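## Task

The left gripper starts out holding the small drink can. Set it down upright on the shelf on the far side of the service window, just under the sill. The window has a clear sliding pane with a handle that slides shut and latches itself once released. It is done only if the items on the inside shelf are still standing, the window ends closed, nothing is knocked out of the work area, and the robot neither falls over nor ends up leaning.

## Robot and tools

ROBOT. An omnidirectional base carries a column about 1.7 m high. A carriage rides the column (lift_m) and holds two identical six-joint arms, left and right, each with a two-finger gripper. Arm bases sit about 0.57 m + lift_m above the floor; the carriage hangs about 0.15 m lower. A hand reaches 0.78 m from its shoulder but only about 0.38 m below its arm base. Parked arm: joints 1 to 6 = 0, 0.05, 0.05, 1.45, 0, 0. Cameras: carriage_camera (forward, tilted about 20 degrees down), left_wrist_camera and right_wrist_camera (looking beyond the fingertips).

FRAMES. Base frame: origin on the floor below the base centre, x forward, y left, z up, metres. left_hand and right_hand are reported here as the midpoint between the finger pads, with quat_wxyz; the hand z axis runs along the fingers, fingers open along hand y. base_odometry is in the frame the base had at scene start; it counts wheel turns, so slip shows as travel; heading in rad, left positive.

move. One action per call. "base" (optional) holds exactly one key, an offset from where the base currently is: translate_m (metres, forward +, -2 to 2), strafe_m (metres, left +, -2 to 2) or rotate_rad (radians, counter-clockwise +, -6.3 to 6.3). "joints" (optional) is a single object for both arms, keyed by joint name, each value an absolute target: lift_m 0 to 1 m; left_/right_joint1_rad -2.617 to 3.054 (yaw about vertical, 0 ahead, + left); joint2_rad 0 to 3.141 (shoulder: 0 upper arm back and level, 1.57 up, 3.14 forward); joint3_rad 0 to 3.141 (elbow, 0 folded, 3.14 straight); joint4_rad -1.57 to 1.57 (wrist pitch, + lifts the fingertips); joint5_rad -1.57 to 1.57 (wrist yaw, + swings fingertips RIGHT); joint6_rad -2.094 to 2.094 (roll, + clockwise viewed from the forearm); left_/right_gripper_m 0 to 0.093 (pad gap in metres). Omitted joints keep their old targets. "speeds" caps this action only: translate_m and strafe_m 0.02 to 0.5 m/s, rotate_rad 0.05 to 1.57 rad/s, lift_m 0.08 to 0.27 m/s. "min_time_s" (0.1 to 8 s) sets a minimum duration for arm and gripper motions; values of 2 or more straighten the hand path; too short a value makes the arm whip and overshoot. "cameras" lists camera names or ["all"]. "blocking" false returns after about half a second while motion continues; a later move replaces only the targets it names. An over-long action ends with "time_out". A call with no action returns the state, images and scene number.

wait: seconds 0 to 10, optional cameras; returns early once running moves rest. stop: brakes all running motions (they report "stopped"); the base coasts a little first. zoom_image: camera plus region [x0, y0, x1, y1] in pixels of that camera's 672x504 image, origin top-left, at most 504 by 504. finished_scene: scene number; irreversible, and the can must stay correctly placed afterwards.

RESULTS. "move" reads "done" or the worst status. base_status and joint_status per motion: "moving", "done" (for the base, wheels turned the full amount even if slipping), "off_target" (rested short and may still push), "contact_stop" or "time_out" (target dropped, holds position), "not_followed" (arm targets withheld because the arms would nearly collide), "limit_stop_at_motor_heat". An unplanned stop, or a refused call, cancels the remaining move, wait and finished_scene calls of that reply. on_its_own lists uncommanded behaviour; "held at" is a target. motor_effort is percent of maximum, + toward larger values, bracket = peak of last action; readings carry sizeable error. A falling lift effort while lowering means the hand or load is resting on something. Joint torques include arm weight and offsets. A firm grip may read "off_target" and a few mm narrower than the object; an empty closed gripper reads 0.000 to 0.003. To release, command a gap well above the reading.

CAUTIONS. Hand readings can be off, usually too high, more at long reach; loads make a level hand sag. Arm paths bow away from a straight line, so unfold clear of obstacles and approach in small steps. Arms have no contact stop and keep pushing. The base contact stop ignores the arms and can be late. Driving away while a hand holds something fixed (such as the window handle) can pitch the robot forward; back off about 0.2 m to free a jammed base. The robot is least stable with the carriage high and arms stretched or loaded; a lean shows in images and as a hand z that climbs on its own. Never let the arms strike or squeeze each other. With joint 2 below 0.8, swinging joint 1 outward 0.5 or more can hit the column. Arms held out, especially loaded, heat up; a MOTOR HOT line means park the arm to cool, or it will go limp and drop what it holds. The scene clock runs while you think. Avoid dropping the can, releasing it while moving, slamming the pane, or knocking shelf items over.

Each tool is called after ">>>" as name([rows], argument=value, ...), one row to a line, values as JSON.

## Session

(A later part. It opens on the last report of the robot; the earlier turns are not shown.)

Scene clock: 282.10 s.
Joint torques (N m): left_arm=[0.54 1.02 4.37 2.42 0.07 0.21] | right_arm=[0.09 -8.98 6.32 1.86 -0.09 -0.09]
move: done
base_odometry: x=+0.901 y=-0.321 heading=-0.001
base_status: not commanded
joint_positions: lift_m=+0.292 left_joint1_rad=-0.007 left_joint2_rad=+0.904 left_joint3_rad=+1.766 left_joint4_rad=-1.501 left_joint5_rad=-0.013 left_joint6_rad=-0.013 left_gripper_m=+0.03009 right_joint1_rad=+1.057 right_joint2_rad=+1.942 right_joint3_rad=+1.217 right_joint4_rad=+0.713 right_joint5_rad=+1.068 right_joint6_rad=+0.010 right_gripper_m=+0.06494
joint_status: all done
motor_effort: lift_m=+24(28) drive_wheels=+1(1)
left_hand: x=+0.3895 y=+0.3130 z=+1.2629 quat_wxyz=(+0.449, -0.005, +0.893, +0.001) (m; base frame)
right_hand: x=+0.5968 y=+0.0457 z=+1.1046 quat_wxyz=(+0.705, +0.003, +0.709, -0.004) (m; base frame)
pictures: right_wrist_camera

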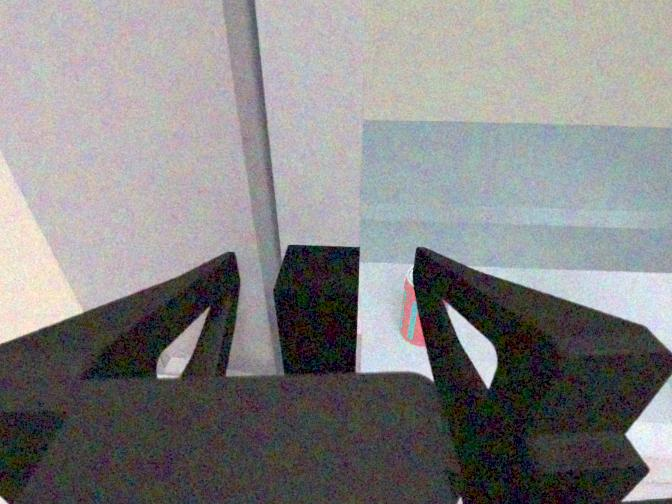

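Closed. Back out.

>>> move(base={"translate_m": -0.3}, speeds={"translate_m":0.15}, cameras=["right_wrist_camera","carriage_camera"])

>>> zoom_image(camera="right_wrist_camera", region=[180, 50, 500, 350])

Scene clock: 287.67 s.
Joint torques (N m): left_arm=[0.58 0.99 4.33 2.41 0.07 0.22] | right_arm=[0.01 -8.73 6.34 1.86 -0.08 -0.09]
move: done
base_odometry: x=+0.601 y=-0.320 heading=-0.001
base_status: done
joint_positions: lift_m=+0.292 left_joint1_rad=-0.007 left_joint2_rad=+0.903 left_joint3_rad=+1.766 left_joint4_rad=-1.502 left_joint5_rad=-0.013 left_joint6_rad=-0.013 left_gripper_m=+0.03009 right_joint1_rad=+1.058 right_joint2_rad=+1.942 right_joint3_rad=+1.217 right_joint4_rad=+0.713 right_joint5_rad=+1.067 right_joint6_rad=+0.009 right_gripper_m=+0.06494
joint_status: not commanded
motor_effort: lift_m=+24(29) drive_wheels=-2(6)
left_hand: x=+0.3890 y=+0.3130 z=+1.2628 quat_wxyz=(+0.449, -0.005, +0.893, +0.001) (m; base frame)
right_hand: x=+0.5965 y=+0.0462 z=+1.1046 quat_wxyz=(+0.705, +0.003, +0.709, -0.004) (m; base frame)
pictures: carriage_camera, right_wrist_camera

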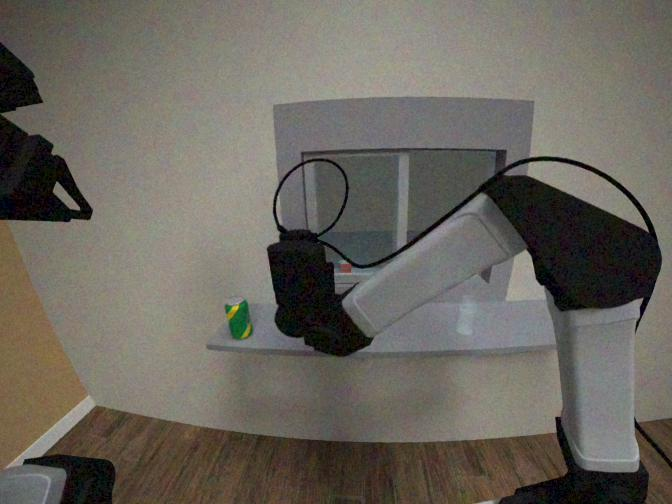

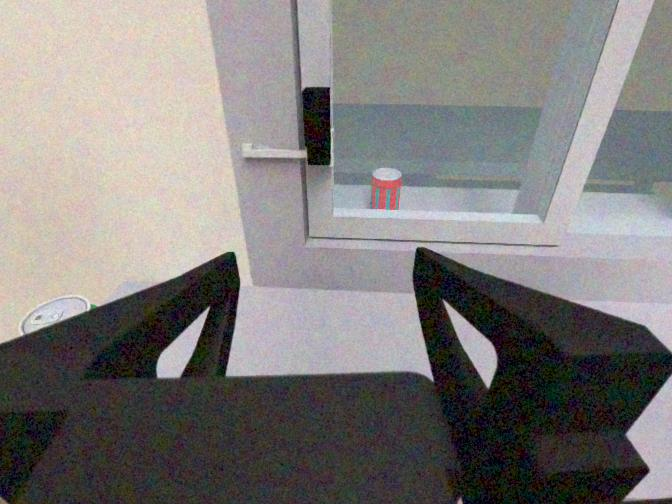

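Scaled by 1.575 from the camera's 672x504 image, which has a finer 960x720 frame.

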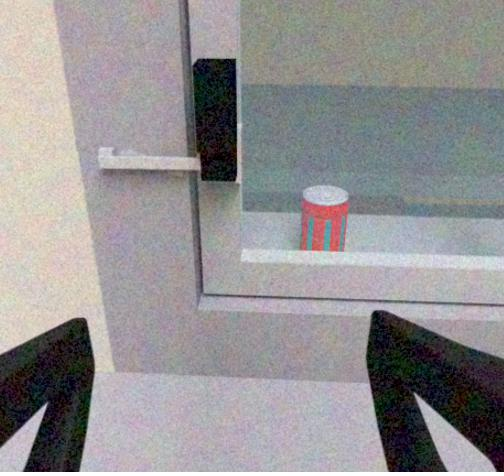

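Closed and latched, can standing.

>>> finished_scene(scene=1)

The scene is finished: the task was done.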